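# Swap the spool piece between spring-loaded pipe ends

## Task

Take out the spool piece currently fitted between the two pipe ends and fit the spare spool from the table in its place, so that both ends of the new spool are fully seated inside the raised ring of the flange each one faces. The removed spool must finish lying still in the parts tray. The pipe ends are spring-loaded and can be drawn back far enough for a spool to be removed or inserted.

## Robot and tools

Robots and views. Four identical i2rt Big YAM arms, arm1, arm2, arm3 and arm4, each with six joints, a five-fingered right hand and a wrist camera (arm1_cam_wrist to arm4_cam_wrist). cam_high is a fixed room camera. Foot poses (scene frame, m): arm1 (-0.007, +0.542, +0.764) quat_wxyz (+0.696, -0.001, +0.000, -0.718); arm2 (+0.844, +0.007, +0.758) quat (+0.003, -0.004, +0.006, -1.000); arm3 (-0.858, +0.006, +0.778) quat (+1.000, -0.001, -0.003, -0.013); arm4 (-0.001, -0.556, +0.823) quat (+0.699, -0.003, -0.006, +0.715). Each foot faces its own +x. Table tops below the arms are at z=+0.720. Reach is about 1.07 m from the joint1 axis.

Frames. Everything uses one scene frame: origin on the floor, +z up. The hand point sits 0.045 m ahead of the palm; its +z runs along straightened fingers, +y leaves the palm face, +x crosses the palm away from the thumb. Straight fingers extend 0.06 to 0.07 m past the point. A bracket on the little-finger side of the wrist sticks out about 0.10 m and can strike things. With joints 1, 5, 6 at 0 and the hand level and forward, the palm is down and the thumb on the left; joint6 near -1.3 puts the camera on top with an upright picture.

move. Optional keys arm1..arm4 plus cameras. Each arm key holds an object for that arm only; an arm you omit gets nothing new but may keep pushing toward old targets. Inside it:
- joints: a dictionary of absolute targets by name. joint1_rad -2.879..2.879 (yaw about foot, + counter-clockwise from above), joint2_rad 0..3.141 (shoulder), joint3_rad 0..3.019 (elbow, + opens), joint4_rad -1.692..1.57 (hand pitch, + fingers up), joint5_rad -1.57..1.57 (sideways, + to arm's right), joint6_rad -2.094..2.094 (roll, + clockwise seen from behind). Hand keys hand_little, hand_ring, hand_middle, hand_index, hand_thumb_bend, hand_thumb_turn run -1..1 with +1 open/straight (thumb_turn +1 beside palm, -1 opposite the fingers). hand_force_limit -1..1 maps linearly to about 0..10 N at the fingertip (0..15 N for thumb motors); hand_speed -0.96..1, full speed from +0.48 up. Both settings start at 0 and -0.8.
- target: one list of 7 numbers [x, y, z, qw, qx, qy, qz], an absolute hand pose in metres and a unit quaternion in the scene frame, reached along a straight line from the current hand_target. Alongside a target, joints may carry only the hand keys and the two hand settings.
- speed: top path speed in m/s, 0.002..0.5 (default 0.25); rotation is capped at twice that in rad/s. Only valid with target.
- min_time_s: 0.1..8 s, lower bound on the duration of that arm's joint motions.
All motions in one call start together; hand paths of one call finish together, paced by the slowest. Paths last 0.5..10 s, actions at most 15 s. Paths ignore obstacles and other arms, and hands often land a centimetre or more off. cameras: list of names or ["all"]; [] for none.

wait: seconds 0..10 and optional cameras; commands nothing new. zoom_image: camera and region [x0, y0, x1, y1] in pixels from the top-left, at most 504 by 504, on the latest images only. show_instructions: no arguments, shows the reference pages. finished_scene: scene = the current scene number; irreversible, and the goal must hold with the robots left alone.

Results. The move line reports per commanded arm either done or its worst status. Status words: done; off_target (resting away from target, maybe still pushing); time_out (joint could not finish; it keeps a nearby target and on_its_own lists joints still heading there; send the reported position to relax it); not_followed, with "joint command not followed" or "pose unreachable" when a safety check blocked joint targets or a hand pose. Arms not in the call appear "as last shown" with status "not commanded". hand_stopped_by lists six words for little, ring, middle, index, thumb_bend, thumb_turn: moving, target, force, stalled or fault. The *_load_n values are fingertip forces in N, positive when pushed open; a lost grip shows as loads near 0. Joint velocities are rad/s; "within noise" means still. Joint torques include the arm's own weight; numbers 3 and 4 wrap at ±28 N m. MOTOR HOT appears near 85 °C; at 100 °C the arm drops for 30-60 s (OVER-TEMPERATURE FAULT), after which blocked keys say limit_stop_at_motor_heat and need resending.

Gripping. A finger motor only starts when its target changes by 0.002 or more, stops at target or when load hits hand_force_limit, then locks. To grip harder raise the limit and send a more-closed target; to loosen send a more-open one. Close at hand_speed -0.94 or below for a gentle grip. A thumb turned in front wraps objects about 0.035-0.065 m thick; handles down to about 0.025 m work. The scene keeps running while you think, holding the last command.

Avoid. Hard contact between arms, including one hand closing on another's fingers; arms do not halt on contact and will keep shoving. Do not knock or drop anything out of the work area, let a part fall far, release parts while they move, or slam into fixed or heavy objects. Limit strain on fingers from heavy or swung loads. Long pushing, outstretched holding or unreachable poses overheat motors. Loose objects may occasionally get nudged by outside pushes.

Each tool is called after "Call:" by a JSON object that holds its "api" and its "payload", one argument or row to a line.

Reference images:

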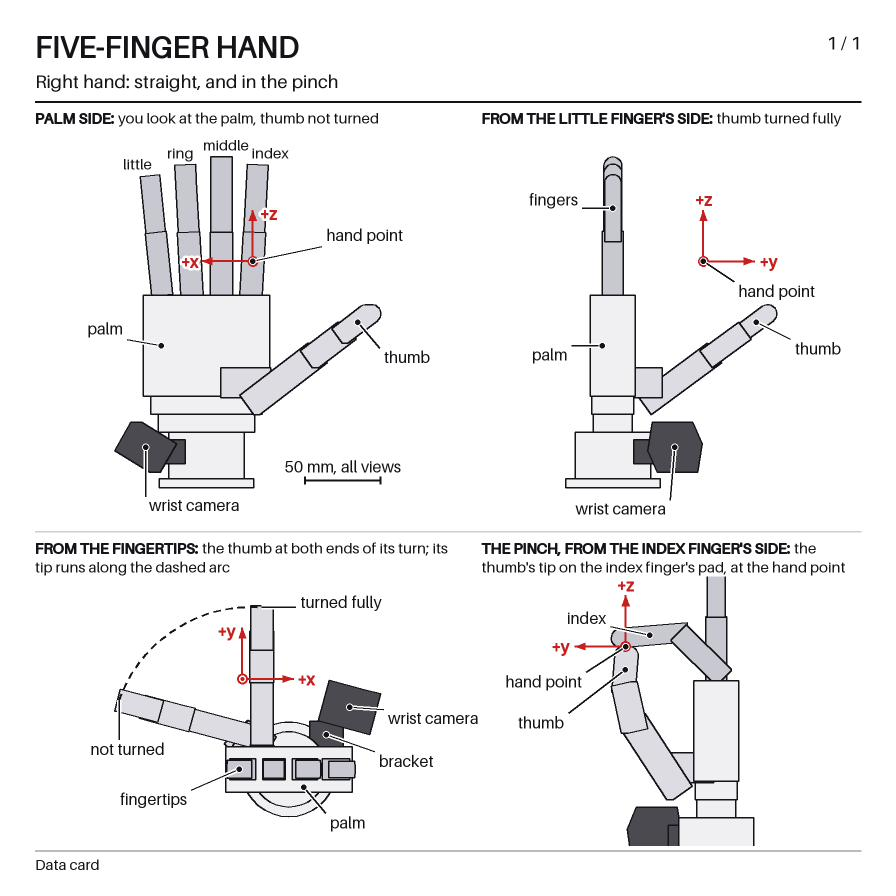

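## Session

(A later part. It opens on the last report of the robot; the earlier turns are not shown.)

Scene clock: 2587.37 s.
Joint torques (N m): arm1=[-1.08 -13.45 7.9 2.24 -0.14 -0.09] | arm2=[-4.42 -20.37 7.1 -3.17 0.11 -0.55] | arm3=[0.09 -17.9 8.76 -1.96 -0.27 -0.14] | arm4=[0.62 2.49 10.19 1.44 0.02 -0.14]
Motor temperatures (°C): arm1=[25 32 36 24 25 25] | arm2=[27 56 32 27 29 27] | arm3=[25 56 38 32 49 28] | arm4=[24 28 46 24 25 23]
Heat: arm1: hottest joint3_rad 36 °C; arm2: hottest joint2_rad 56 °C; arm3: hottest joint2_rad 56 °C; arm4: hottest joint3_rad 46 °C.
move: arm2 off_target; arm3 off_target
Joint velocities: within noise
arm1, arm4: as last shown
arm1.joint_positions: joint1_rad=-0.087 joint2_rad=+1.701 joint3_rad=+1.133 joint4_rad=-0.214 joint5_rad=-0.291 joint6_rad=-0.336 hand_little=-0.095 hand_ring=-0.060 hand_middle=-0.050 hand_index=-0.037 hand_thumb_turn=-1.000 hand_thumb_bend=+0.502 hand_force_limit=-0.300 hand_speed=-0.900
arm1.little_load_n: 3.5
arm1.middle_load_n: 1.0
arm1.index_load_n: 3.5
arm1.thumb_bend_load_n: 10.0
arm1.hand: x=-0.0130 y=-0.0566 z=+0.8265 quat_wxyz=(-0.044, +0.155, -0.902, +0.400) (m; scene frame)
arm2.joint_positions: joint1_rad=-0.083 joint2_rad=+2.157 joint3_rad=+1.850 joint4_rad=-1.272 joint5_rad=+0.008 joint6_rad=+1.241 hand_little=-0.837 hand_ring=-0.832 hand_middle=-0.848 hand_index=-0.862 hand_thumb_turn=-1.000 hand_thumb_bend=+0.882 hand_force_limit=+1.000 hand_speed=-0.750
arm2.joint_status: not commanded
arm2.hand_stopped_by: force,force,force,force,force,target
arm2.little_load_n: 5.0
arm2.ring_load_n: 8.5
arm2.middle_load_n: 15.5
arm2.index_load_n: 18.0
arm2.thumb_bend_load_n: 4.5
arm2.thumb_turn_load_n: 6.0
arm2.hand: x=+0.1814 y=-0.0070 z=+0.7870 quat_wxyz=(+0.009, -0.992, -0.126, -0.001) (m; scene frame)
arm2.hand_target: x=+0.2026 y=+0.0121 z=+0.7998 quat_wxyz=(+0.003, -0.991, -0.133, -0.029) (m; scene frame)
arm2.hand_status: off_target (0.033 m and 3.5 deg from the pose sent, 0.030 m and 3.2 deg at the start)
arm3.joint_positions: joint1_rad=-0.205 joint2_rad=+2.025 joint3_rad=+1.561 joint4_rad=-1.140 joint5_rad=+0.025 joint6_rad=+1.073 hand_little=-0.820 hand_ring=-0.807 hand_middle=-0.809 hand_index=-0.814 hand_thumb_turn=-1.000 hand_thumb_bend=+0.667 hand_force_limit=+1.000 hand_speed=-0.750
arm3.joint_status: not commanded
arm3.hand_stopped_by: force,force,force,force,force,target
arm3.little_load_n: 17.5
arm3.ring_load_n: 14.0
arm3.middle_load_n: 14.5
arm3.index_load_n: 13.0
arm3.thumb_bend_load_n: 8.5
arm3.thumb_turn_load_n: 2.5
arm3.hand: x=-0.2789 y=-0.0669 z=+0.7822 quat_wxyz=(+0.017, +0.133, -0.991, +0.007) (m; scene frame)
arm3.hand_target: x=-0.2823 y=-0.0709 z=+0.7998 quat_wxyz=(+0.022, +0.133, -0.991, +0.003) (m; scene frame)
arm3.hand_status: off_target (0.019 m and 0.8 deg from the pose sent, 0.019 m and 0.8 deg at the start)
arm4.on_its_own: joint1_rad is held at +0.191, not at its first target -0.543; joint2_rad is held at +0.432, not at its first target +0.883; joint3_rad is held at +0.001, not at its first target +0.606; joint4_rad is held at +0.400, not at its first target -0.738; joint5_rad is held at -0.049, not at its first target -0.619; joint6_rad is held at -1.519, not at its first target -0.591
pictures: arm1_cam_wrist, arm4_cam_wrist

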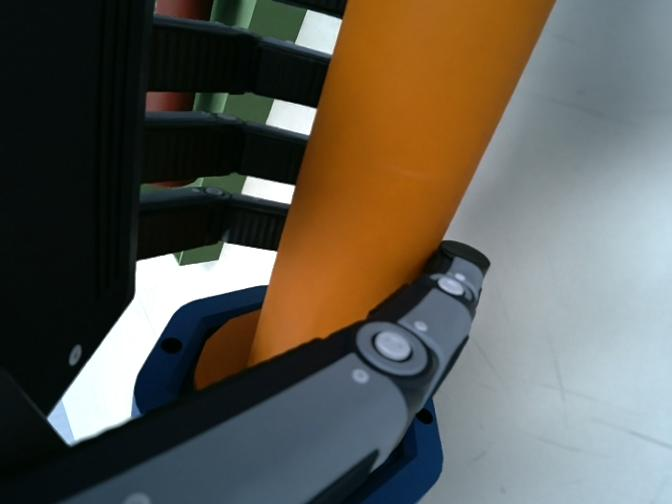

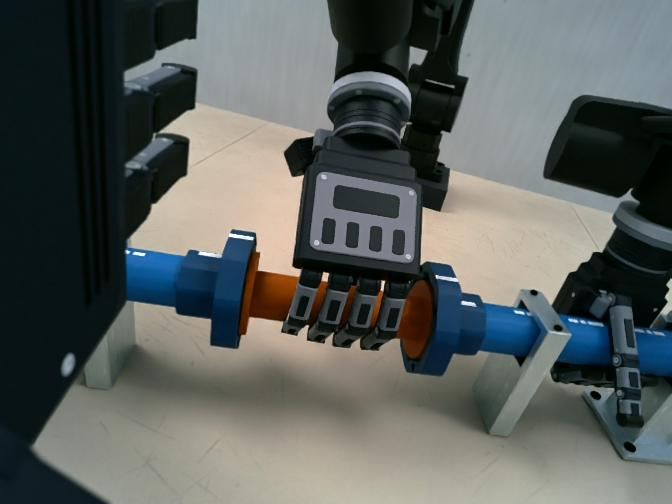

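Call:
{"api": "move", "payload": {
  "arm2": {"target":[0.1922,0.0101,0.800,-0.0026,0.9909,0.1331,0.0192],"speed":0.03},
  "arm3": {"target":[-0.2746,-0.0689,0.800,-0.0113,-0.1331,0.9910,-0.0015],"speed":0.03},
  "cameras": ["arm1_cam_wrist","arm4_cam_wrist"]
}}

Call:
{"api": "zoom_image", "payload": {
  "camera": "arm4_cam_wrist",
  "region": [200, 200, 300, 350]
}}

Call:
{"api": "zoom_image", "payload": {
  "camera": "arm4_cam_wrist",
  "region": [390, 230, 490, 380]
}}

Call:
{"api": "zoom_image", "payload": {
  "camera": "arm1_cam_wrist",
  "region": [100, 290, 300, 440]
}}

Scene clock: 2621.80 s.
Joint torques (N m): arm1=[-0.97 -13.33 8.05 2.17 -0.17 -0.09] | arm2=[-4.07 -19.72 8.06 -2.67 -0.04 -0.51] | arm3=[0.26 -17.61 9.17 -1.28 -0.63 -0.12] | arm4=[0.62 2.49 10.18 1.44 0.01 -0.14]
Motor temperatures (°C): arm1=[25 32 36 24 24 25] | arm2=[27 58 33 27 28 27] | arm3=[25 53 44 32 46 27] | arm4=[24 28 46 24 25 23]
Heat: arm1: hottest joint3_rad 36 °C; arm2: hottest joint2_rad 58 °C; arm3: hottest joint2_rad 53 °C; arm4: hottest joint3_rad 46 °C.
move: arm2 off_target; arm3 off_target
Joint velocities: within noise
arm1, arm4: as last shown
arm1.joint_positions: joint1_rad=-0.087 joint2_rad=+1.701 joint3_rad=+1.130 joint4_rad=-0.214 joint5_rad=-0.291 joint6_rad=-0.336 hand_little=-0.095 hand_ring=-0.060 hand_middle=-0.050 hand_index=-0.037 hand_thumb_turn=-1.000 hand_thumb_bend=+0.502 hand_force_limit=-0.300 hand_speed=-0.900
arm1.little_load_n: 2.0
arm1.middle_load_n: 0.5
arm1.index_load_n: 3.0
arm1.thumb_bend_load_n: 8.0
arm1.hand: x=-0.0130 y=-0.0553 z=+0.8251 quat_wxyz=(-0.044, +0.155, -0.903, +0.399) (m; scene frame)
arm1.hand_target: x=-0.0104 y=-0.0638 z=+0.8347 quat_wxyz=(-0.039, +0.164, -0.894, +0.415) (m; scene frame)
arm2.joint_positions: joint1_rad=-0.083 joint2_rad=+2.164 joint3_rad=+1.860 joint4_rad=-1.272 joint5_rad=+0.004 joint6_rad=+1.241 hand_little=-0.838 hand_ring=-0.832 hand_middle=-0.848 hand_index=-0.862 hand_thumb_turn=-1.000 hand_thumb_bend=+0.882 hand_force_limit=+1.000 hand_speed=-0.750
arm2.joint_status: not commanded
arm2.hand_stopped_by: force,force,force,force,force,target
arm2.little_load_n: 3.0
arm2.ring_load_n: 7.5
arm2.middle_load_n: 15.0
arm2.index_load_n: 18.0
arm2.thumb_bend_load_n: 5.0
arm2.thumb_turn_load_n: 7.0
arm2.hand: x=+0.1784 y=-0.0076 z=+0.7867 quat_wxyz=(+0.008, -0.992, -0.126, +0.000) (m; scene frame)
arm2.hand_target: x=+0.1918 y=+0.0094 z=+0.7997 quat_wxyz=(+0.002, -0.991, -0.133, -0.018) (m; scene frame)
arm2.hand_status: off_target (0.026 m and 2.5 deg from the pose sent, 0.024 m and 2.3 deg at the start)
arm3.joint_positions: joint1_rad=-0.205 joint2_rad=+2.025 joint3_rad=+1.561 joint4_rad=-1.137 joint5_rad=+0.022 joint6_rad=+1.074 hand_little=-0.820 hand_ring=-0.807 hand_middle=-0.809 hand_index=-0.814 hand_thumb_turn=-1.000 hand_thumb_bend=+0.667 hand_force_limit=+1.000 hand_speed=-0.750
arm3.joint_status: not commanded
arm3.hand_stopped_by: force,force,force,force,force,target
arm3.little_load_n: 16.0
arm3.ring_load_n: 13.0
arm3.middle_load_n: 14.0
arm3.index_load_n: 13.0
arm3.thumb_bend_load_n: 8.0
arm3.thumb_turn_load_n: 3.0
arm3.hand: x=-0.2780 y=-0.0665 z=+0.7821 quat_wxyz=(+0.015, +0.133, -0.991, +0.006) (m; scene frame)
arm3.hand_target: x=-0.2748 y=-0.0689 z=+0.7998 quat_wxyz=(+0.011, +0.133, -0.991, +0.002) (m; scene frame)
arm3.hand_status: off_target (0.018 m and 0.7 deg from the pose sent, 0.019 m and 0.9 deg at the start)
arm4.on_its_own: joint1_rad is held at +0.191, not at its first target -0.543; joint2_rad is held at +0.432, not at its first target +0.883; joint3_rad is held at +0.001, not at its first target +0.606; joint4_rad is held at +0.400, not at its first target -0.738; joint5_rad is held at -0.049, not at its first target -0.619; joint6_rad is held at -1.519, not at its first target -0.591
pictures: arm1_cam_wrist, arm4_cam_wrist

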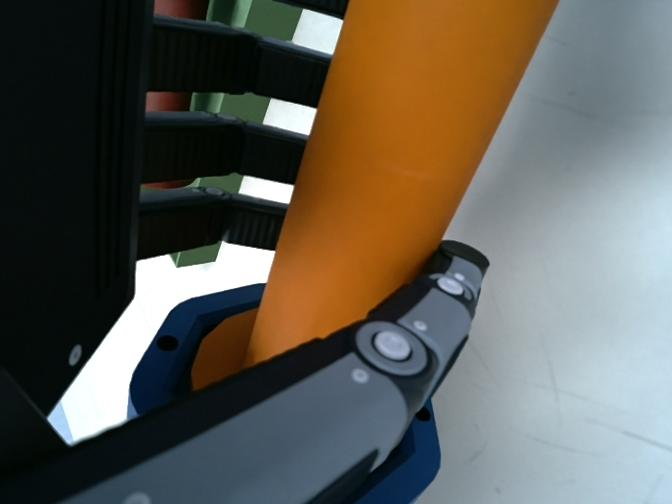

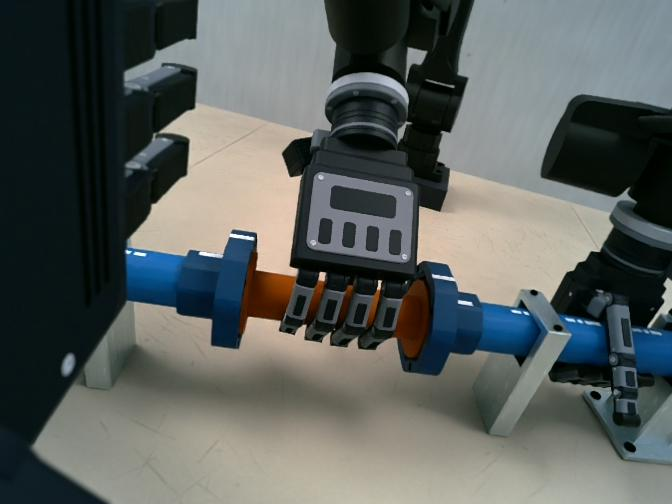

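Scaled by 3.360 from the camera's 672x504 image, which has a finer 960x720 frame.

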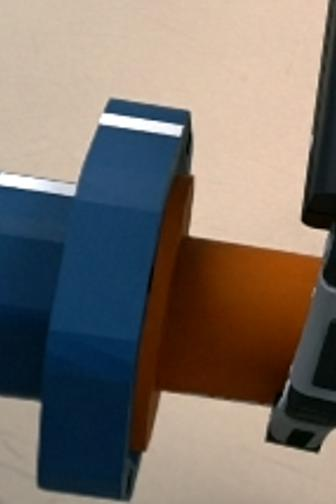

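Scaled by 3.360 from the camera's 672x504 image, which has a finer 960x720 frame.

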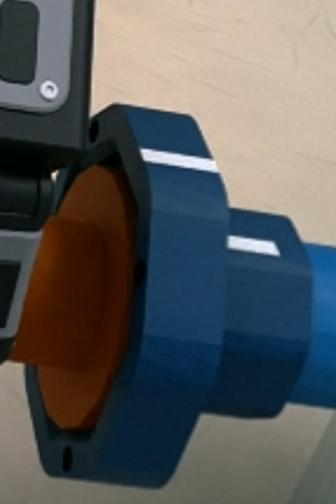

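Scaled by 2.520 from the camera's 672x504 image, which has a finer 960x720 frame.

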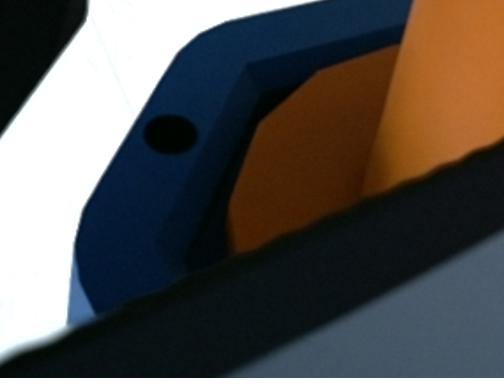

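Call:
{"api": "move", "payload": {
  "arm2": {"target":[0.1806,0.0069,0.8005,-0.0013,0.9910,0.1331,0.0096],"speed":0.03},
  "arm3": {"target":[-0.2671,-0.0668,0.8005,0,-0.1331,0.9911,0],"speed":0.03},
  "cameras": ["arm1_cam_wrist","arm4_cam_wrist"]
}}

Call:
{"api": "zoom_image", "payload": {
  "camera": "arm4_cam_wrist",
  "region": [200, 200, 300, 350]
}}

Call:
{"api": "zoom_image", "payload": {
  "camera": "arm4_cam_wrist",
  "region": [390, 230, 490, 380]
}}

Scene clock: 2633.60 s.
Joint torques (N m): arm1=[-0.79 -13.33 8.39 2.21 -0.22 -0.1] | arm2=[-3.84 -19.08 9.36 -2.36 -0.11 -0.47] | arm3=[0.5 -17.44 9.5 -0.7 -0.92 -0.1] | arm4=[0.62 2.49 10.18 1.44 0.02 -0.14]
Motor temperatures (°C): arm1=[25 32 37 24 25 25] | arm2=[27 58 34 27 28 27] | arm3=[25 53 45 31 45 27] | arm4=[24 28 46 24 25 23]
Heat: arm1: hottest joint3_rad 37 °C; arm2: hottest joint2_rad 58 °C; arm3: hottest joint2_rad 53 °C; arm4: hottest joint3_rad 46 °C.
move: arm2 off_target; arm3 off_target
Joint velocities: within noise
arm1, arm4: as last shown
arm1.joint_positions: joint1_rad=-0.087 joint2_rad=+1.701 joint3_rad=+1.129 joint4_rad=-0.214 joint5_rad=-0.289 joint6_rad=-0.336 hand_little=-0.096 hand_ring=-0.060 hand_middle=-0.050 hand_index=-0.037 hand_thumb_turn=-1.000 hand_thumb_bend=+0.502 hand_force_limit=-0.300 hand_speed=-0.900
arm1.little_load_n: 2.5
arm1.ring_load_n: 0.5
arm1.middle_load_n: 1.0
arm1.index_load_n: 2.5
arm1.thumb_bend_load_n: 7.0
arm1.thumb_turn_load_n: 3.0
arm1.hand: x=-0.0133 y=-0.0550 z=+0.8247 quat_wxyz=(-0.044, +0.154, -0.903, +0.398) (m; scene frame)
arm1.hand_target: x=-0.0104 y=-0.0639 z=+0.8349 quat_wxyz=(-0.039, +0.164, -0.894, +0.415) (m; scene frame)
arm2.joint_positions: joint1_rad=-0.083 joint2_rad=+2.171 joint3_rad=+1.871 joint4_rad=-1.273 joint5_rad=-0.001 joint6_rad=+1.241 hand_little=-0.838 hand_ring=-0.832 hand_middle=-0.848 hand_index=-0.862 hand_thumb_turn=-0.999 hand_thumb_bend=+0.882 hand_force_limit=+1.000 hand_speed=-0.750
arm2.joint_status: not commanded
arm2.hand_stopped_by: force,force,force,force,force,target
arm2.little_load_n: 2.5
arm2.ring_load_n: 6.5
arm2.middle_load_n: 14.5
arm2.index_load_n: 18.0
arm2.thumb_bend_load_n: 5.5
arm2.thumb_turn_load_n: 8.0
arm2.hand: x=+0.1754 y=-0.0084 z=+0.7864 quat_wxyz=(+0.005, -0.992, -0.126, +0.002) (m; scene frame)
arm2.hand_target: x=+0.1806 y=+0.0065 z=+0.8005 quat_wxyz=(+0.001, -0.991, -0.133, -0.008) (m; scene frame)
arm2.hand_status: off_target (0.021 m and 1.6 deg from the pose sent, 0.020 m and 1.6 deg at the start)
arm3.joint_positions: joint1_rad=-0.205 joint2_rad=+2.027 joint3_rad=+1.562 joint4_rad=-1.131 joint5_rad=+0.018 joint6_rad=+1.074 hand_little=-0.820 hand_ring=-0.807 hand_middle=-0.809 hand_index=-0.814 hand_thumb_turn=-1.000 hand_thumb_bend=+0.667 hand_force_limit=+1.000 hand_speed=-0.750
arm3.joint_status: not commanded
arm3.hand_stopped_by: force,force,force,force,force,target
arm3.little_load_n: 14.0
arm3.ring_load_n: 12.0
arm3.middle_load_n: 14.0
arm3.index_load_n: 14.0
arm3.thumb_bend_load_n: 8.0
arm3.thumb_turn_load_n: 5.5
arm3.hand: x=-0.2762 y=-0.0660 z=+0.7820 quat_wxyz=(+0.012, +0.133, -0.991, +0.005) (m; scene frame)
arm3.hand_target: x=-0.2674 y=-0.0669 z=+0.8005 quat_wxyz=(+0.000, +0.133, -0.991, +0.000) (m; scene frame)
arm3.hand_status: off_target (0.021 m and 1.5 deg from the pose sent, 0.021 m and 1.9 deg at the start)
arm4.on_its_own: joint1_rad is held at +0.191, not at its first target -0.543; joint2_rad is held at +0.432, not at its first target +0.883; joint3_rad is held at +0.001, not at its first target +0.606; joint4_rad is held at +0.400, not at its first target -0.738; joint5_rad is held at -0.049, not at its first target -0.619; joint6_rad is held at -1.519, not at its first target -0.591
pictures: arm1_cam_wrist, arm4_cam_wrist

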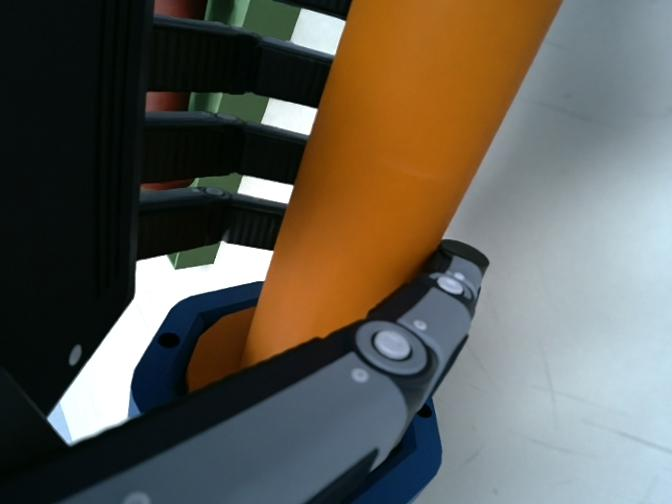

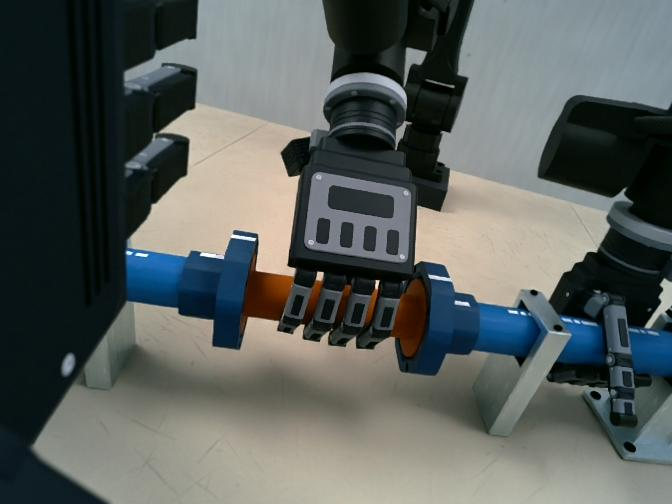

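Scaled by 3.360 from the camera's 672x504 image, which has a finer 960x720 frame.

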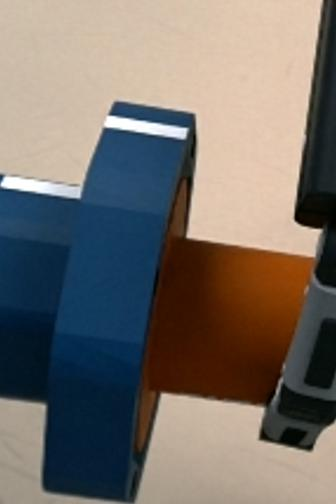

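Scaled by 3.360 from the camera's 672x504 image, which has a finer 960x720 frame.

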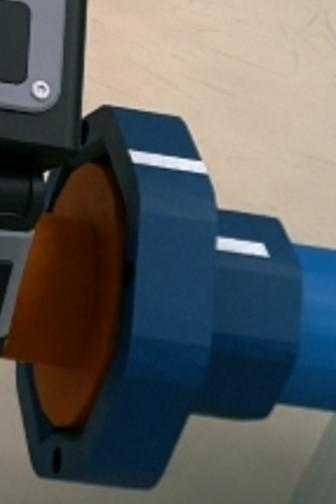

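Call:
{"api": "move", "payload": {
  "arm2": {"target":[0.166,0.003,0.801,0,0.9911,0.1331,0],"speed":0.03},
  "cameras": ["arm1_cam_wrist","arm4_cam_wrist"]
}}

Call:
{"api": "zoom_image", "payload": {
  "camera": "arm4_cam_wrist",
  "region": [200, 200, 300, 350]
}}

Call:
{"api": "zoom_image", "payload": {
  "camera": "arm4_cam_wrist",
  "region": [380, 230, 480, 380]
}}

Scene clock: 2648.20 s.
Joint torques (N m): arm1=[-0.97 -13.92 8.25 2.11 -0.32 -0.09] | arm2=[-3.31 -18.2 10.96 -1.42 -0.11 -0.39] | arm3=[0.44 -17.44 9.48 -0.75 -0.88 -0.1] | arm4=[0.62 2.55 10.18 1.44 0.01 -0.14]
Motor temperatures (°C): arm1=[25 32 37 24 25 25] | arm2=[27 57 36 27 28 27] | arm3=[25 55 46 31 44 27] | arm4=[24 28 46 24 25 23]
Heat: arm1: hottest joint3_rad 37 °C; arm2: hottest joint2_rad 57 °C; arm3: hottest joint2_rad 55 °C; arm4: hottest joint3_rad 46 °C.
move: arm2 off_target
Joint velocities: within noise
arm1, arm3: as last shown
arm1.joint_positions: joint1_rad=-0.087 joint2_rad=+1.701 joint3_rad=+1.129 joint4_rad=-0.214 joint5_rad=-0.287 joint6_rad=-0.336 hand_little=-0.096 hand_ring=-0.060 hand_middle=-0.050 hand_index=-0.037 hand_thumb_turn=-1.000 hand_thumb_bend=+0.502 hand_force_limit=-0.300 hand_speed=-0.900
arm1.little_load_n: 3.0
arm1.ring_load_n: 1.0
arm1.middle_load_n: 0.5
arm1.index_load_n: 2.0
arm1.thumb_bend_load_n: 6.5
arm1.thumb_turn_load_n: 2.5
arm1.hand: x=-0.0137 y=-0.0551 z=+0.8247 quat_wxyz=(-0.043, +0.154, -0.903, +0.399) (m; scene frame)
arm1.hand_target: x=-0.0104 y=-0.0639 z=+0.8350 quat_wxyz=(-0.039, +0.164, -0.894, +0.415) (m; scene frame)
arm2.joint_positions: joint1_rad=-0.083 joint2_rad=+2.184 joint3_rad=+1.892 joint4_rad=-1.296 joint5_rad=-0.008 joint6_rad=+1.240 hand_little=-0.838 hand_ring=-0.832 hand_middle=-0.848 hand_index=-0.862 hand_thumb_turn=-1.000 hand_thumb_bend=+0.882 hand_force_limit=+1.000 hand_speed=-0.750
arm2.joint_status: not commanded
arm2.hand_stopped_by: force,force,force,force,force,target
arm2.little_load_n: 4.5
arm2.ring_load_n: 8.0
arm2.middle_load_n: 14.0
arm2.index_load_n: 15.0
arm2.thumb_bend_load_n: 8.0
arm2.thumb_turn_load_n: 4.0
arm2.hand: x=+0.1747 y=-0.0095 z=+0.7861 quat_wxyz=(+0.001, -0.992, -0.126, -0.005) (m; scene frame)
arm2.hand_target: x=+0.1666 y=+0.0030 z=+0.8010 quat_wxyz=(+0.001, -0.991, -0.133, +0.001) (m; scene frame)
arm2.hand_status: off_target (0.021 m and 1.0 deg from the pose sent, 0.021 m and 1.1 deg at the start)
arm3.joint_positions: joint1_rad=-0.205 joint2_rad=+2.027 joint3_rad=+1.562 joint4_rad=-1.131 joint5_rad=+0.017 joint6_rad=+1.074 hand_little=-0.820 hand_ring=-0.807 hand_middle=-0.809 hand_index=-0.814 hand_thumb_turn=-1.000 hand_thumb_bend=+0.667 hand_force_limit=+1.000 hand_speed=-0.750
arm3.ring_load_n: 12.5
arm3.middle_load_n: 13.5
arm3.index_load_n: 13.5
arm3.thumb_turn_load_n: 5.0
arm3.hand: x=-0.2761 y=-0.0659 z=+0.7820 quat_wxyz=(+0.012, +0.133, -0.991, +0.004) (m; scene frame)
arm3.hand_target: x=-0.2674 y=-0.0669 z=+0.8006 quat_wxyz=(+0.000, +0.133, -0.991, +0.000) (m; scene frame)
arm4.joint_positions: joint1_rad=+0.190 joint2_rad=+0.436 joint3_rad=+0.000 joint4_rad=+0.403 joint5_rad=-0.050 joint6_rad=-1.521 hand_little=+1.000 hand_ring=+1.000 hand_middle=+1.000 hand_index=+1.000 hand_thumb_turn=+1.000 hand_thumb_bend=+1.000 hand_force_limit=+0.300 hand_speed=+0.000
arm4.joint_status: not commanded
arm4.hand_stopped_by: target,target,target,target,target,target
arm4.little_load_n: 0.0
arm4.ring_load_n: 0.0
arm4.middle_load_n: 0.0
arm4.index_load_n: 0.0
arm4.thumb_bend_load_n: 0.0
arm4.thumb_turn_load_n: 0.0
arm4.on_its_own: joint1_rad is held at +0.191, not at its first target -0.543; joint2_rad is held at +0.432, not at its first target +0.883; joint3_rad is held at +0.001, not at its first target +0.606; joint4_rad is held at +0.400, not at its first target -0.738; joint5_rad is held at -0.049, not at its first target -0.619; joint6_rad is held at -1.519, not at its first target -0.591
arm4.hand: x=-0.0228 y=-0.2301 z=+0.9721 quat_wxyz=(-0.560, +0.448, +0.561, +0.413) (m; scene frame)
arm4.hand_target: x=-0.0228 y=-0.2302 z=+0.9728 quat_wxyz=(-0.561, +0.448, +0.561, +0.413) (m; scene frame)
arm4.hand_status: not commanded
pictures: arm1_cam_wrist, arm4_cam_wrist

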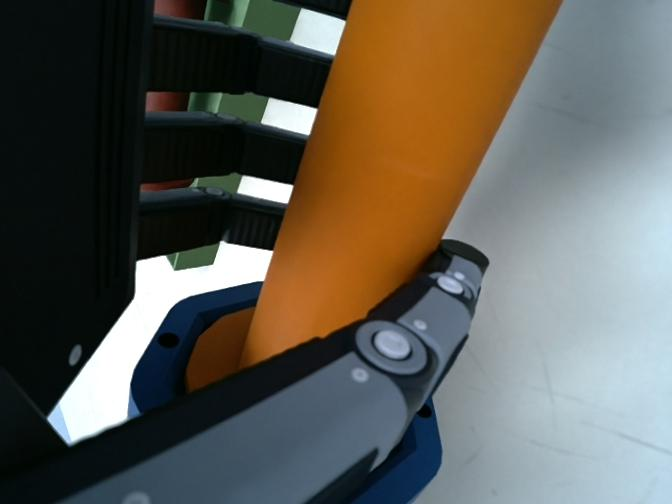

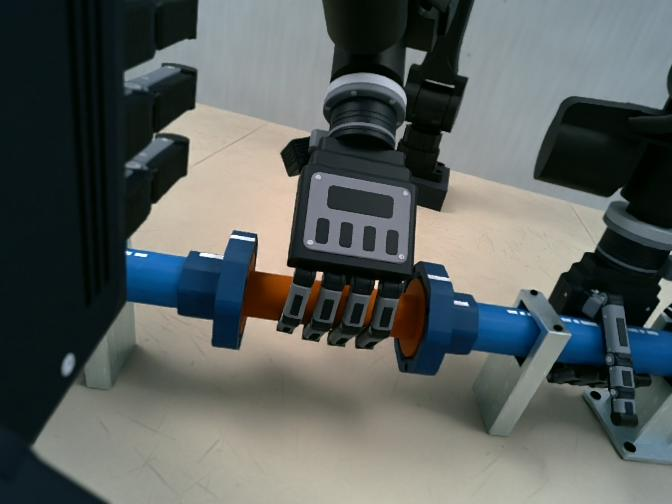

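Scaled by 3.360 from the camera's 672x504 image, which has a finer 960x720 frame.

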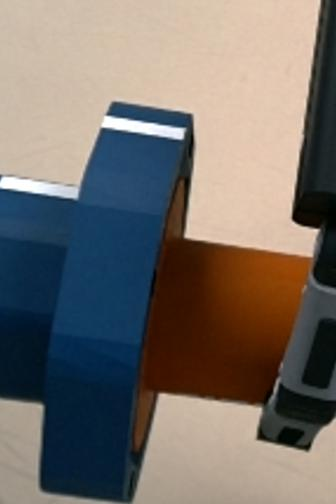

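Scaled by 3.360 from the camera's 672x504 image, which has a finer 960x720 frame.

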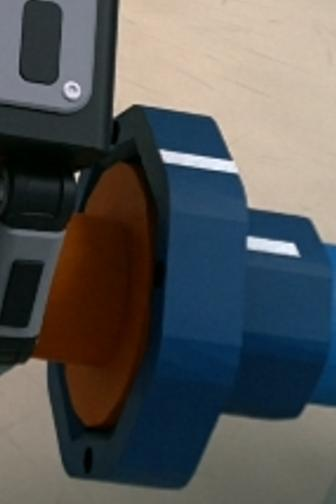

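Call:
{"api": "move", "payload": {
  "arm1": {"joints":{"hand_speed":-0.6,"hand_thumb_bend":1.0,"hand_little":0.3,"hand_ring":0.3,"hand_middle":0.3,"hand_index":0.3}},
  "cameras": ["arm1_cam_wrist","arm4_cam_wrist"]
}}

Scene clock: 2657.50 s.
Joint torques (N m): arm1=[-0.79 -13.68 8.17 1.87 -0.25 -0.07] | arm2=[-3.31 -18.32 10.88 -1.42 -0.11 -0.39] | arm3=[0.44 -17.44 9.48 -0.7 -0.87 -0.1] | arm4=[0.62 2.49 10.18 1.43 0.01 -0.14]
Motor temperatures (°C): arm1=[25 32 37 24 25 25] | arm2=[27 56 36 27 27 27] | arm3=[25 55 47 31 44 27] | arm4=[24 28 46 24 25 23]
Heat: arm1: hottest joint3_rad 37 °C; arm2: hottest joint2_rad 56 °C; arm3: hottest joint2_rad 55 °C; arm4: hottest joint3_rad 46 °C.
move: arm1 done
Joint velocities: within noise
arm1.joint_positions: joint1_rad=-0.087 joint2_rad=+1.701 joint3_rad=+1.129 joint4_rad=-0.204 joint5_rad=-0.289 joint6_rad=-0.336 hand_little=+0.300 hand_ring=+0.300 hand_middle=+0.300 hand_index=+0.300 hand_thumb_turn=-1.000 hand_thumb_bend=+1.000 hand_force_limit=-0.300 hand_speed=-0.600
arm1.joint_status: all done
arm1.hand_stopped_by: target,target,target,target,target,target
arm1.little_load_n: 0.0
arm1.ring_load_n: 0.0
arm1.middle_load_n: 0.0
arm1.index_load_n: 0.0
arm1.thumb_bend_load_n: 0.0
arm1.thumb_turn_load_n: 0.0
arm1.hand: x=-0.0136 y=-0.0571 z=+0.8260 quat_wxyz=(-0.043, +0.155, -0.901, +0.403) (m; scene frame)
arm1.hand_target: x=-0.0105 y=-0.0639 z=+0.8350 quat_wxyz=(-0.039, +0.164, -0.894, +0.415) (m; scene frame)
arm1.hand_status: not commanded
arm2, arm3, arm4: as last shown
arm2.joint_positions: joint1_rad=-0.083 joint2_rad=+2.185 joint3_rad=+1.893 joint4_rad=-1.296 joint5_rad=-0.008 joint6_rad=+1.240 hand_little=-0.838 hand_ring=-0.832 hand_middle=-0.848 hand_index=-0.862 hand_thumb_turn=-1.000 hand_thumb_bend=+0.882 hand_force_limit=+1.000 hand_speed=-0.750
arm2.middle_load_n: 13.5
arm2.thumb_bend_load_n: 8.5
arm2.thumb_turn_load_n: 3.5
arm2.hand: x=+0.1744 y=-0.0095 z=+0.7860 quat_wxyz=(+0.001, -0.992, -0.126, -0.005) (m; scene frame)
arm2.hand_target: x=+0.1667 y=+0.0030 z=+0.8009 quat_wxyz=(+0.001, -0.991, -0.133, +0.001) (m; scene frame)
arm3.hand: x=-0.2762 y=-0.0658 z=+0.7819 quat_wxyz=(+0.012, +0.133, -0.991, +0.004) (m; scene frame)
arm4.thumb_turn_load_n: -0.5
arm4.on_its_own: joint1_rad is held at +0.191, not at its first target -0.543; joint2_rad is held at +0.432, not at its first target +0.883; joint3_rad is held at +0.001, not at its first target +0.606; joint4_rad is held at +0.400, not at its first target -0.738; joint5_rad is held at -0.049, not at its first target -0.619; joint6_rad is held at -1.519, not at its first target -0.591
pictures: arm1_cam_wrist, arm4_cam_wrist

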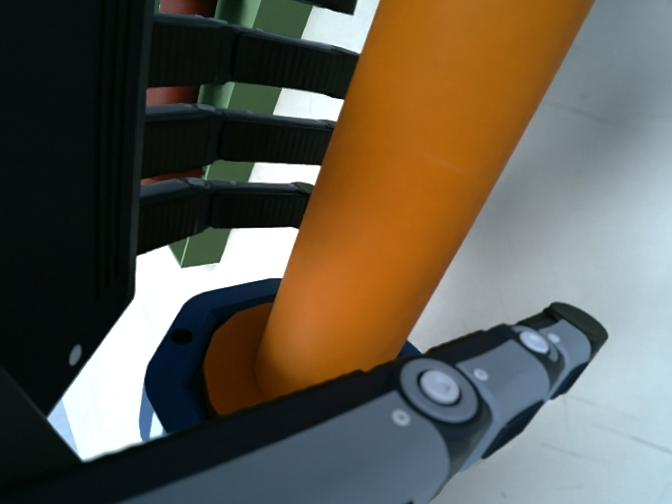

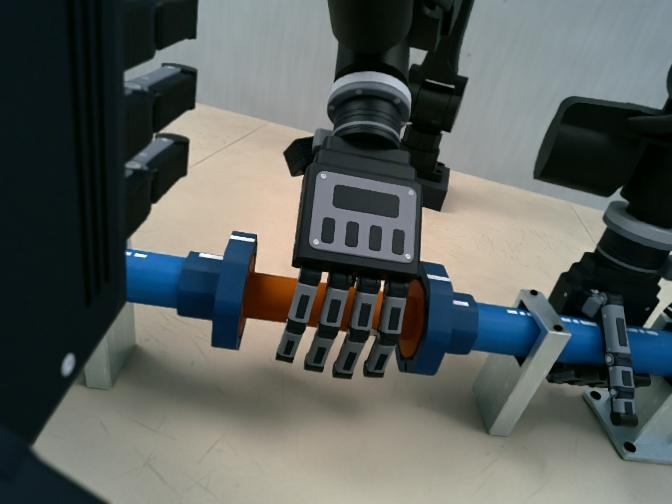

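Call:
{"api": "move", "payload": {
  "arm1": {"joints":{"hand_speed":-0.3,"hand_little":1.0,"hand_ring":1.0,"hand_middle":1.0,"hand_index":1.0}}
}}

Call:
{"api": "move", "payload": {
  "arm1": {"target":[-0.0412,0.0411,0.9378,-0.039,0.164,-0.894,0.415],"speed":0.06},
  "cameras": ["arm1_cam_wrist","arm4_cam_wrist","cam_high"]
}}

Scene clock: 2670.43 s.
Joint torques (N m): arm1=[-1.08 -13.86 8.24 1.7 -0.24 -0.09] | arm2=[-3.31 -18.26 10.89 -1.43 -0.1 -0.39] | arm3=[0.5 -17.44 9.48 -0.7 -0.86 -0.1] | arm4=[0.62 2.49 10.18 1.46 0.01 -0.14]
Motor temperatures (°C): arm1=[25 32 38 24 25 25] | arm2=[27 55 38 27 27 27] | arm3=[25 56 47 31 43 27] | arm4=[24 28 46 24 25 23]
Heat: arm1: hottest joint3_rad 38 °C; arm2: hottest joint2_rad 55 °C; arm3: hottest joint2_rad 56 °C; arm4: hottest joint3_rad 46 °C.
move: arm1 done
Joint velocities: within noise
arm1.joint_positions: joint1_rad=-0.087 joint2_rad=+1.701 joint3_rad=+1.129 joint4_rad=-0.204 joint5_rad=-0.289 joint6_rad=-0.336 hand_little=+1.000 hand_ring=+1.000 hand_middle=+1.000 hand_index=+1.000 hand_thumb_turn=-1.000 hand_thumb_bend=+1.000 hand_force_limit=-0.300 hand_speed=-0.300
arm1.joint_status: all done
arm1.hand_stopped_by: target,target,target,target,target,target
arm1.little_load_n: 0.0
arm1.ring_load_n: 0.0
arm1.middle_load_n: 0.0
arm1.index_load_n: 0.0
arm1.thumb_bend_load_n: 0.0
arm1.thumb_turn_load_n: 0.0
arm1.hand: x=-0.0136 y=-0.0572 z=+0.8260 quat_wxyz=(-0.042, +0.155, -0.901, +0.403) (m; scene frame)
arm1.hand_target: x=-0.0105 y=-0.0639 z=+0.8350 quat_wxyz=(-0.039, +0.164, -0.894, +0.415) (m; scene frame)
arm1.hand_status: not commanded
arm2, arm3, arm4: as last shown
arm2.thumb_bend_load_n: 8.0
arm2.thumb_turn_load_n: 4.0
arm3.thumb_bend_load_n: 8.5
arm4.thumb_turn_load_n: 0.0
arm4.on_its_own: joint1_rad is held at +0.191, not at its first target -0.543; joint2_rad is held at +0.432, not at its first target +0.883; joint3_rad is held at +0.001, not at its first target +0.606; joint4_rad is held at +0.400, not at its first target -0.738; joint5_rad is held at -0.049, not at its first target -0.619; joint6_rad is held at -1.519, not at its first target -0.591
pictures: none

Scene clock: 2673.43 s.
Joint torques (N m): arm1=[-2.61 -9.11 8.03 0.94 -0.25 -0.07] | arm2=[-3.31 -18.32 10.89 -1.42 -0.11 -0.39] | arm3=[0.5 -17.49 9.5 -0.73 -0.86 -0.1] | arm4=[0.62 2.49 10.18 1.44 0.01 -0.14]
Motor temperatures (°C): arm1=[25 32 37 24 25 25] | arm2=[27 55 39 26 27 27] | arm3=[25 56 48 31 43 27] | arm4=[24 28 46 24 25 23]
Heat: arm1: hottest joint3_rad 37 °C; arm2: hottest joint2_rad 55 °C; arm3: hottest joint2_rad 56 °C; arm4: hottest joint3_rad 46 °C.
move: arm1 done
Joint velocities: within noise
arm1.joint_positions: joint1_rad=-0.174 joint2_rad=+1.338 joint3_rad=+1.035 joint4_rad=-0.460 joint5_rad=-0.362 joint6_rad=-0.410 hand_little=+1.000 hand_ring=+1.000 hand_middle=+1.000 hand_index=+1.000 hand_thumb_turn=-1.000 hand_thumb_bend=+1.000 hand_force_limit=-0.300 hand_speed=-0.300
arm1.joint_status: not commanded
arm1.hand_stopped_by: target,target,target,target,target,target
arm1.little_load_n: -0.5
arm1.ring_load_n: 0.0
arm1.middle_load_n: 0.0
arm1.index_load_n: 0.0
arm1.thumb_bend_load_n: 0.0
arm1.thumb_turn_load_n: 0.0
arm1.hand: x=-0.0380 y=+0.0362 z=+0.9404 quat_wxyz=(-0.040, +0.163, -0.892, +0.419) (m; scene frame)
arm1.hand_target: x=-0.0412 y=+0.0410 z=+0.9377 quat_wxyz=(-0.039, +0.164, -0.894, +0.415) (m; scene frame)
arm1.hand_status: done (0.006 m and 0.5 deg from the pose sent, 0.151 m and 2.0 deg at the start)
arm2, arm3, arm4: as last shown
arm2.thumb_bend_load_n: 8.5
arm2.thumb_turn_load_n: 3.5
arm3.ring_load_n: 12.0
arm3.middle_load_n: 14.0
arm3.index_load_n: 14.0
arm3.thumb_turn_load_n: 5.5
arm4.on_its_own: joint1_rad is held at +0.191, not at its first target -0.543; joint2_rad is held at +0.432, not at its first target +0.883; joint3_rad is held at +0.001, not at its first target +0.606; joint4_rad is held at +0.400, not at its first target -0.738; joint5_rad is held at -0.049, not at its first target -0.619; joint6_rad is held at -1.519, not at its first target -0.591
pictures: arm1_cam_wrist, arm4_cam_wrist, cam_high

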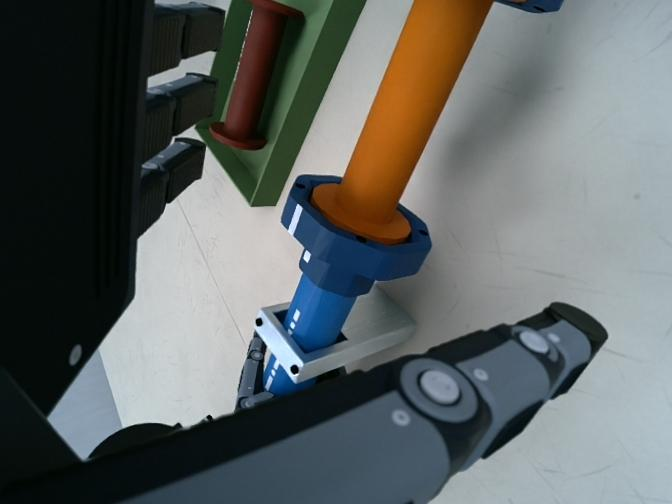

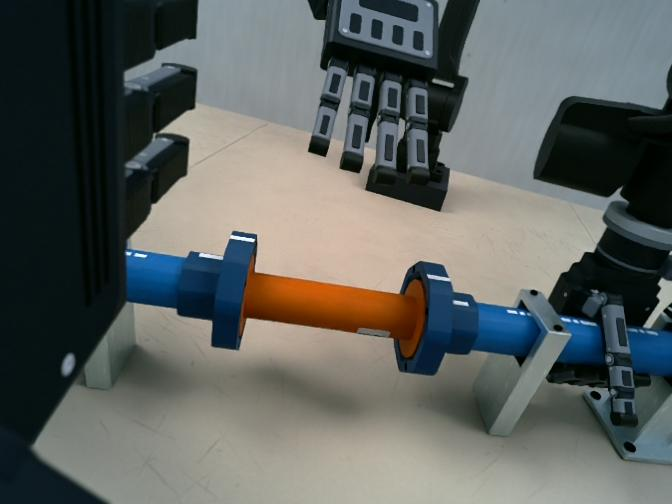

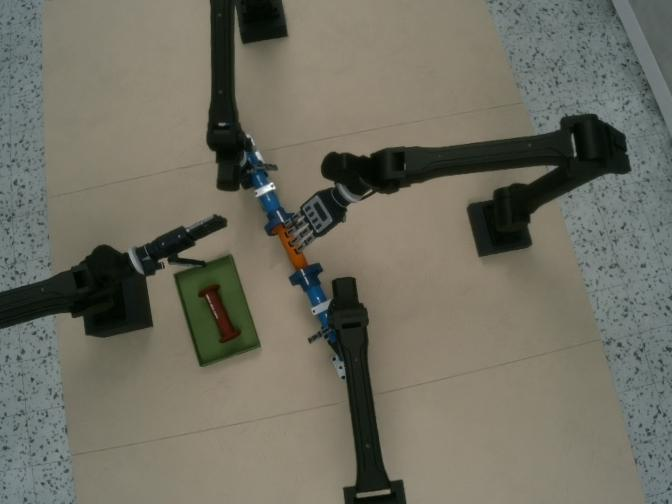

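Call:
{"api": "move", "payload": {
  "arm2": {"target":[0.171,-0.003,0.793,0,0.9911,0.1331,0],"speed":0.03},
  "arm3": {"target":[-0.2715,-0.0665,0.791,0,-0.1331,0.9911,0],"speed":0.03},
  "cameras": ["arm1_cam_wrist"]
}}

Call:
{"api": "zoom_image", "payload": {
  "camera": "arm1_cam_wrist",
  "region": [260, 130, 460, 300]
}}

Call:
{"api": "move", "payload": {
  "arm2": {"joints":{"hand_speed":-0.5,"hand_thumb_bend":1.0,"hand_little":0.0,"hand_ring":0.0,"hand_middle":0.0,"hand_index":0.0}},
  "arm3": {"joints":{"hand_speed":-0.5,"hand_thumb_bend":1.0,"hand_little":0.0,"hand_ring":0.0,"hand_middle":0.0,"hand_index":0.0}},
  "cameras": ["arm1_cam_wrist","arm4_cam_wrist","arm2_cam_wrist","arm3_cam_wrist"]
}}

Scene clock: 2694.73 s.
Joint torques (N m): arm1=[-1.79 -9.11 7.97 0.83 -0.29 -0.1] | arm2=[-2.67 -18.84 8.49 -0.36 -0.11 -0.3] | arm3=[0.32 -17.38 7.72 0.42 -0.86 -0.11] | arm4=[0.62 2.49 10.18 1.44 0.02 -0.14]
Motor temperatures (°C): arm1=[25 32 38 24 25 25] | arm2=[27 55 40 26 27 26] | arm3=[25 56 48 31 41 27] | arm4=[24 27 46 24 25 23]
Heat: arm1: hottest joint3_rad 38 °C; arm2: hottest joint2_rad 55 °C; arm3: hottest joint2_rad 56 °C; arm4: hottest joint3_rad 46 °C.
move: arm2 done; arm3 done
Joint velocities: within noise
arm1, arm4: as last shown
arm1.little_load_n: 0.0
arm1.hand_target: x=-0.0412 y=+0.0410 z=+0.9378 quat_wxyz=(-0.039, +0.164, -0.894, +0.415) (m; scene frame)
arm2.joint_positions: joint1_rad=-0.083 joint2_rad=+2.185 joint3_rad=+1.893 joint4_rad=-1.296 joint5_rad=-0.008 joint6_rad=+1.240 hand_little=-0.838 hand_ring=-0.832 hand_middle=-0.848 hand_index=-0.862 hand_thumb_turn=-1.000 hand_thumb_bend=+0.882 hand_force_limit=+1.000 hand_speed=-0.750
arm2.joint_status: not commanded
arm2.hand_stopped_by: force,force,force,force,force,target
arm2.little_load_n: 4.5
arm2.ring_load_n: 7.5
arm2.middle_load_n: 13.5
arm2.index_load_n: 15.0
arm2.thumb_bend_load_n: 8.5
arm2.thumb_turn_load_n: 4.0
arm2.hand: x=+0.1743 y=-0.0095 z=+0.7861 quat_wxyz=(+0.001, -0.992, -0.126, -0.004) (m; scene frame)
arm2.hand_target: x=+0.1710 y=-0.0030 z=+0.7930 quat_wxyz=(+0.000, -0.991, -0.133, +0.000) (m; scene frame)
arm2.hand_status: done (0.010 m and 1.0 deg from the pose sent, 0.010 m and 1.0 deg at the start)
arm3.joint_positions: joint1_rad=-0.205 joint2_rad=+2.027 joint3_rad=+1.562 joint4_rad=-1.131 joint5_rad=+0.017 joint6_rad=+1.074 hand_little=-0.820 hand_ring=-0.807 hand_middle=-0.809 hand_index=-0.814 hand_thumb_turn=-1.000 hand_thumb_bend=+0.667 hand_force_limit=+1.000 hand_speed=-0.750
arm3.joint_status: not commanded
arm3.hand_stopped_by: force,force,force,force,force,target
arm3.little_load_n: 14.0
arm3.ring_load_n: 12.5
arm3.middle_load_n: 14.0
arm3.index_load_n: 13.5
arm3.thumb_bend_load_n: 8.5
arm3.thumb_turn_load_n: 5.5
arm3.hand: x=-0.2761 y=-0.0658 z=+0.7818 quat_wxyz=(+0.012, +0.133, -0.991, +0.004) (m; scene frame)
arm3.hand_target: x=-0.2715 y=-0.0666 z=+0.7912 quat_wxyz=(+0.000, +0.133, -0.991, +0.000) (m; scene frame)
arm3.hand_status: done (0.010 m and 1.4 deg from the pose sent, 0.010 m and 1.5 deg at the start)
arm4.on_its_own: joint1_rad is held at +0.191, not at its first target -0.543; joint2_rad is held at +0.432, not at its first target +0.883; joint3_rad is held at +0.001, not at its first target +0.606; joint4_rad is held at +0.400, not at its first target -0.738; joint5_rad is held at -0.049, not at its first target -0.619; joint6_rad is held at -1.519, not at its first target -0.591
pictures: arm1_cam_wrist

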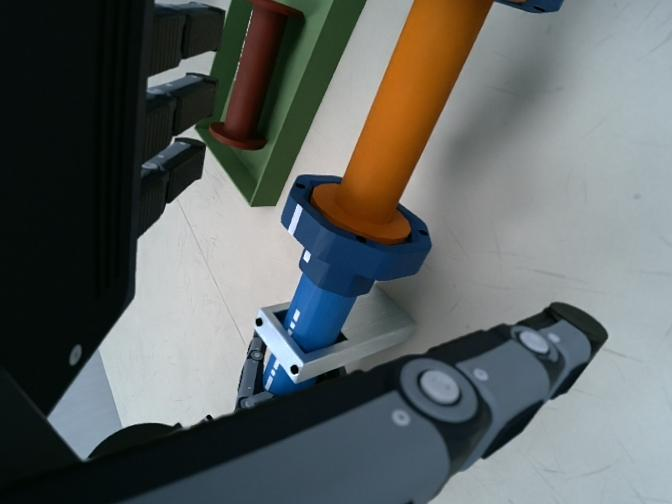

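Scaled by 2.520 from the camera's 672x504 image, which has a finer 960x720 frame.

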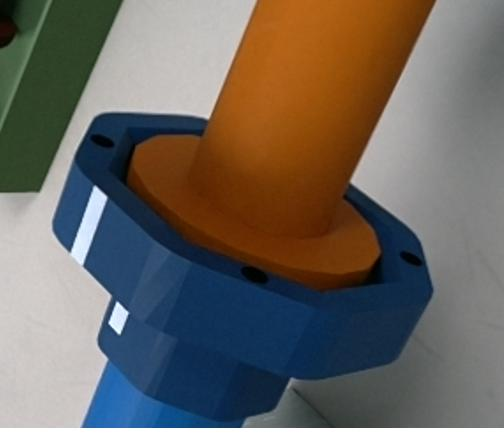

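Scene clock: 2695.83 s.
Joint torques (N m): arm1=[-2.02 -9.47 7.92 1.01 -0.29 -0.07] | arm2=[-2.49 -18.84 8.47 -0.31 0.06 -0.17] | arm3=[0.5 -17.26 7.72 0.39 -0.34 -0.11] | arm4=[0.62 2.49 10.18 1.44 0.01 -0.14]
Motor temperatures (°C): arm1=[25 32 38 24 25 25] | arm2=[27 55 40 26 27 26] | arm3=[25 56 48 31 41 27] | arm4=[24 27 46 24 25 23]
Heat: arm1: hottest joint3_rad 38 °C; arm2: hottest joint2_rad 55 °C; arm3: hottest joint2_rad 56 °C; arm4: hottest joint3_rad 46 °C.
move: arm2 done; arm3 done
Joint velocities: within noise
arm1, arm4: as last shown
arm2.joint_positions: joint1_rad=-0.085 joint2_rad=+2.185 joint3_rad=+1.893 joint4_rad=-1.298 joint5_rad=-0.011 joint6_rad=+1.229 hand_little=+0.000 hand_ring=+0.000 hand_middle=+0.000 hand_index=+0.000 hand_thumb_turn=-1.000 hand_thumb_bend=+1.000 hand_force_limit=+1.000 hand_speed=-0.500
arm2.joint_status: all done
arm2.hand_stopped_by: target,target,target,target,target,target
arm2.little_load_n: 0.0
arm2.ring_load_n: 0.0
arm2.middle_load_n: -0.5
arm2.index_load_n: 0.0
arm2.thumb_bend_load_n: 0.0
arm2.thumb_turn_load_n: 0.0
arm2.hand: x=+0.1754 y=-0.0086 z=+0.7863 quat_wxyz=(-0.001, -0.991, -0.130, -0.005) (m; scene frame)
arm2.hand_target: x=+0.1710 y=-0.0030 z=+0.7929 quat_wxyz=(+0.000, -0.991, -0.133, +0.000) (m; scene frame)
arm2.hand_status: not commanded
arm3.joint_positions: joint1_rad=-0.207 joint2_rad=+2.026 joint3_rad=+1.562 joint4_rad=-1.131 joint5_rad=+0.005 joint6_rad=+1.073 hand_little=+0.000 hand_ring=+0.000 hand_middle=+0.000 hand_index=+0.000 hand_thumb_turn=-1.000 hand_thumb_bend=+1.000 hand_force_limit=+1.000 hand_speed=-0.500
arm3.joint_status: all done
arm3.hand_stopped_by: target,target,target,target,target,target
arm3.little_load_n: 0.0
arm3.ring_load_n: 0.0
arm3.middle_load_n: 0.0
arm3.index_load_n: 0.0
arm3.thumb_bend_load_n: 0.0
arm3.thumb_turn_load_n: 0.0
arm3.hand: x=-0.2756 y=-0.0648 z=+0.7830 quat_wxyz=(+0.009, +0.132, -0.991, -0.001) (m; scene frame)
arm3.hand_target: x=-0.2715 y=-0.0666 z=+0.7911 quat_wxyz=(+0.000, +0.133, -0.991, +0.000) (m; scene frame)
arm3.hand_status: not commanded
arm4.on_its_own: joint1_rad is held at +0.191, not at its first target -0.543; joint2_rad is held at +0.432, not at its first target +0.883; joint3_rad is held at +0.001, not at its first target +0.606; joint4_rad is held at +0.400, not at its first target -0.738; joint5_rad is held at -0.049, not at its first target -0.619; joint6_rad is held at -1.519, not at its first target -0.591
pictures: arm1_cam_wrist, arm2_cam_wrist, arm3_cam_wrist, arm4_cam_wrist

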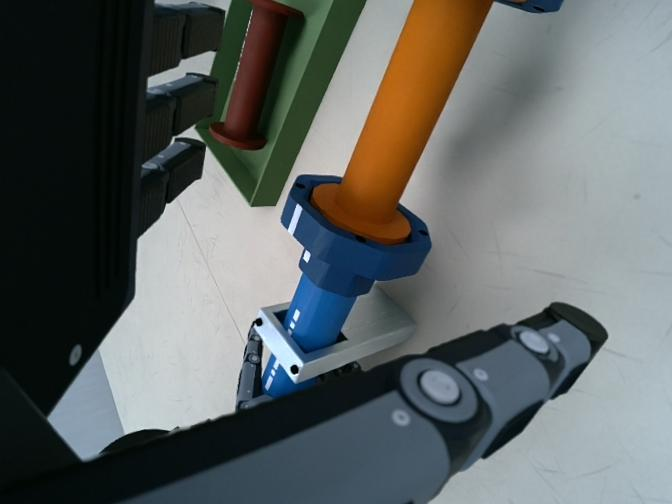

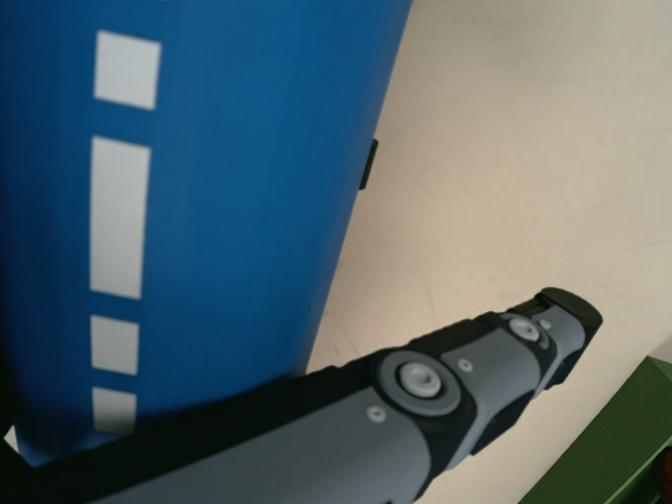

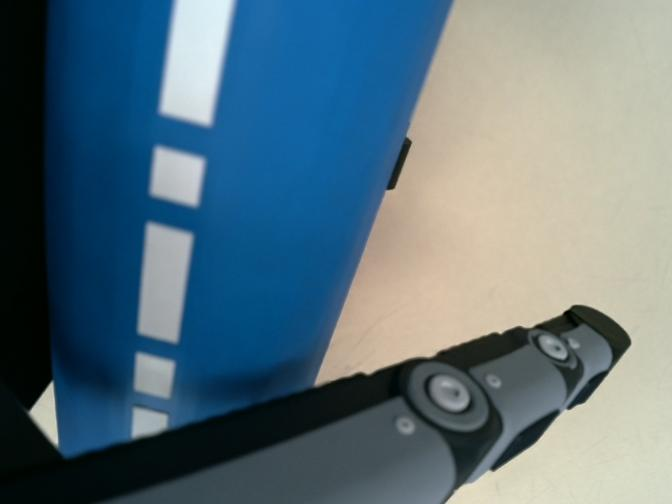

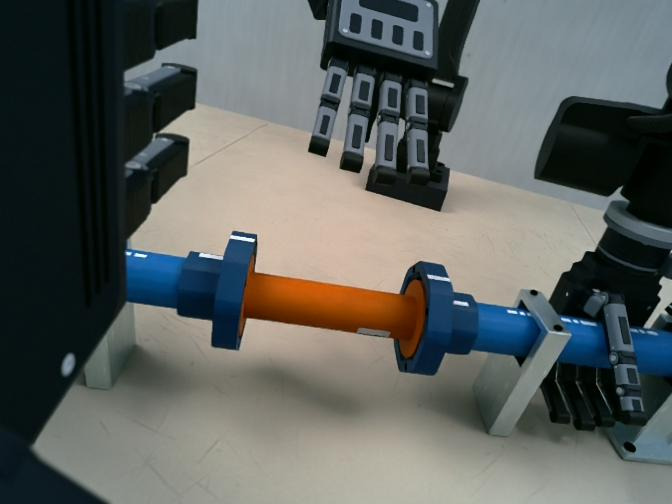

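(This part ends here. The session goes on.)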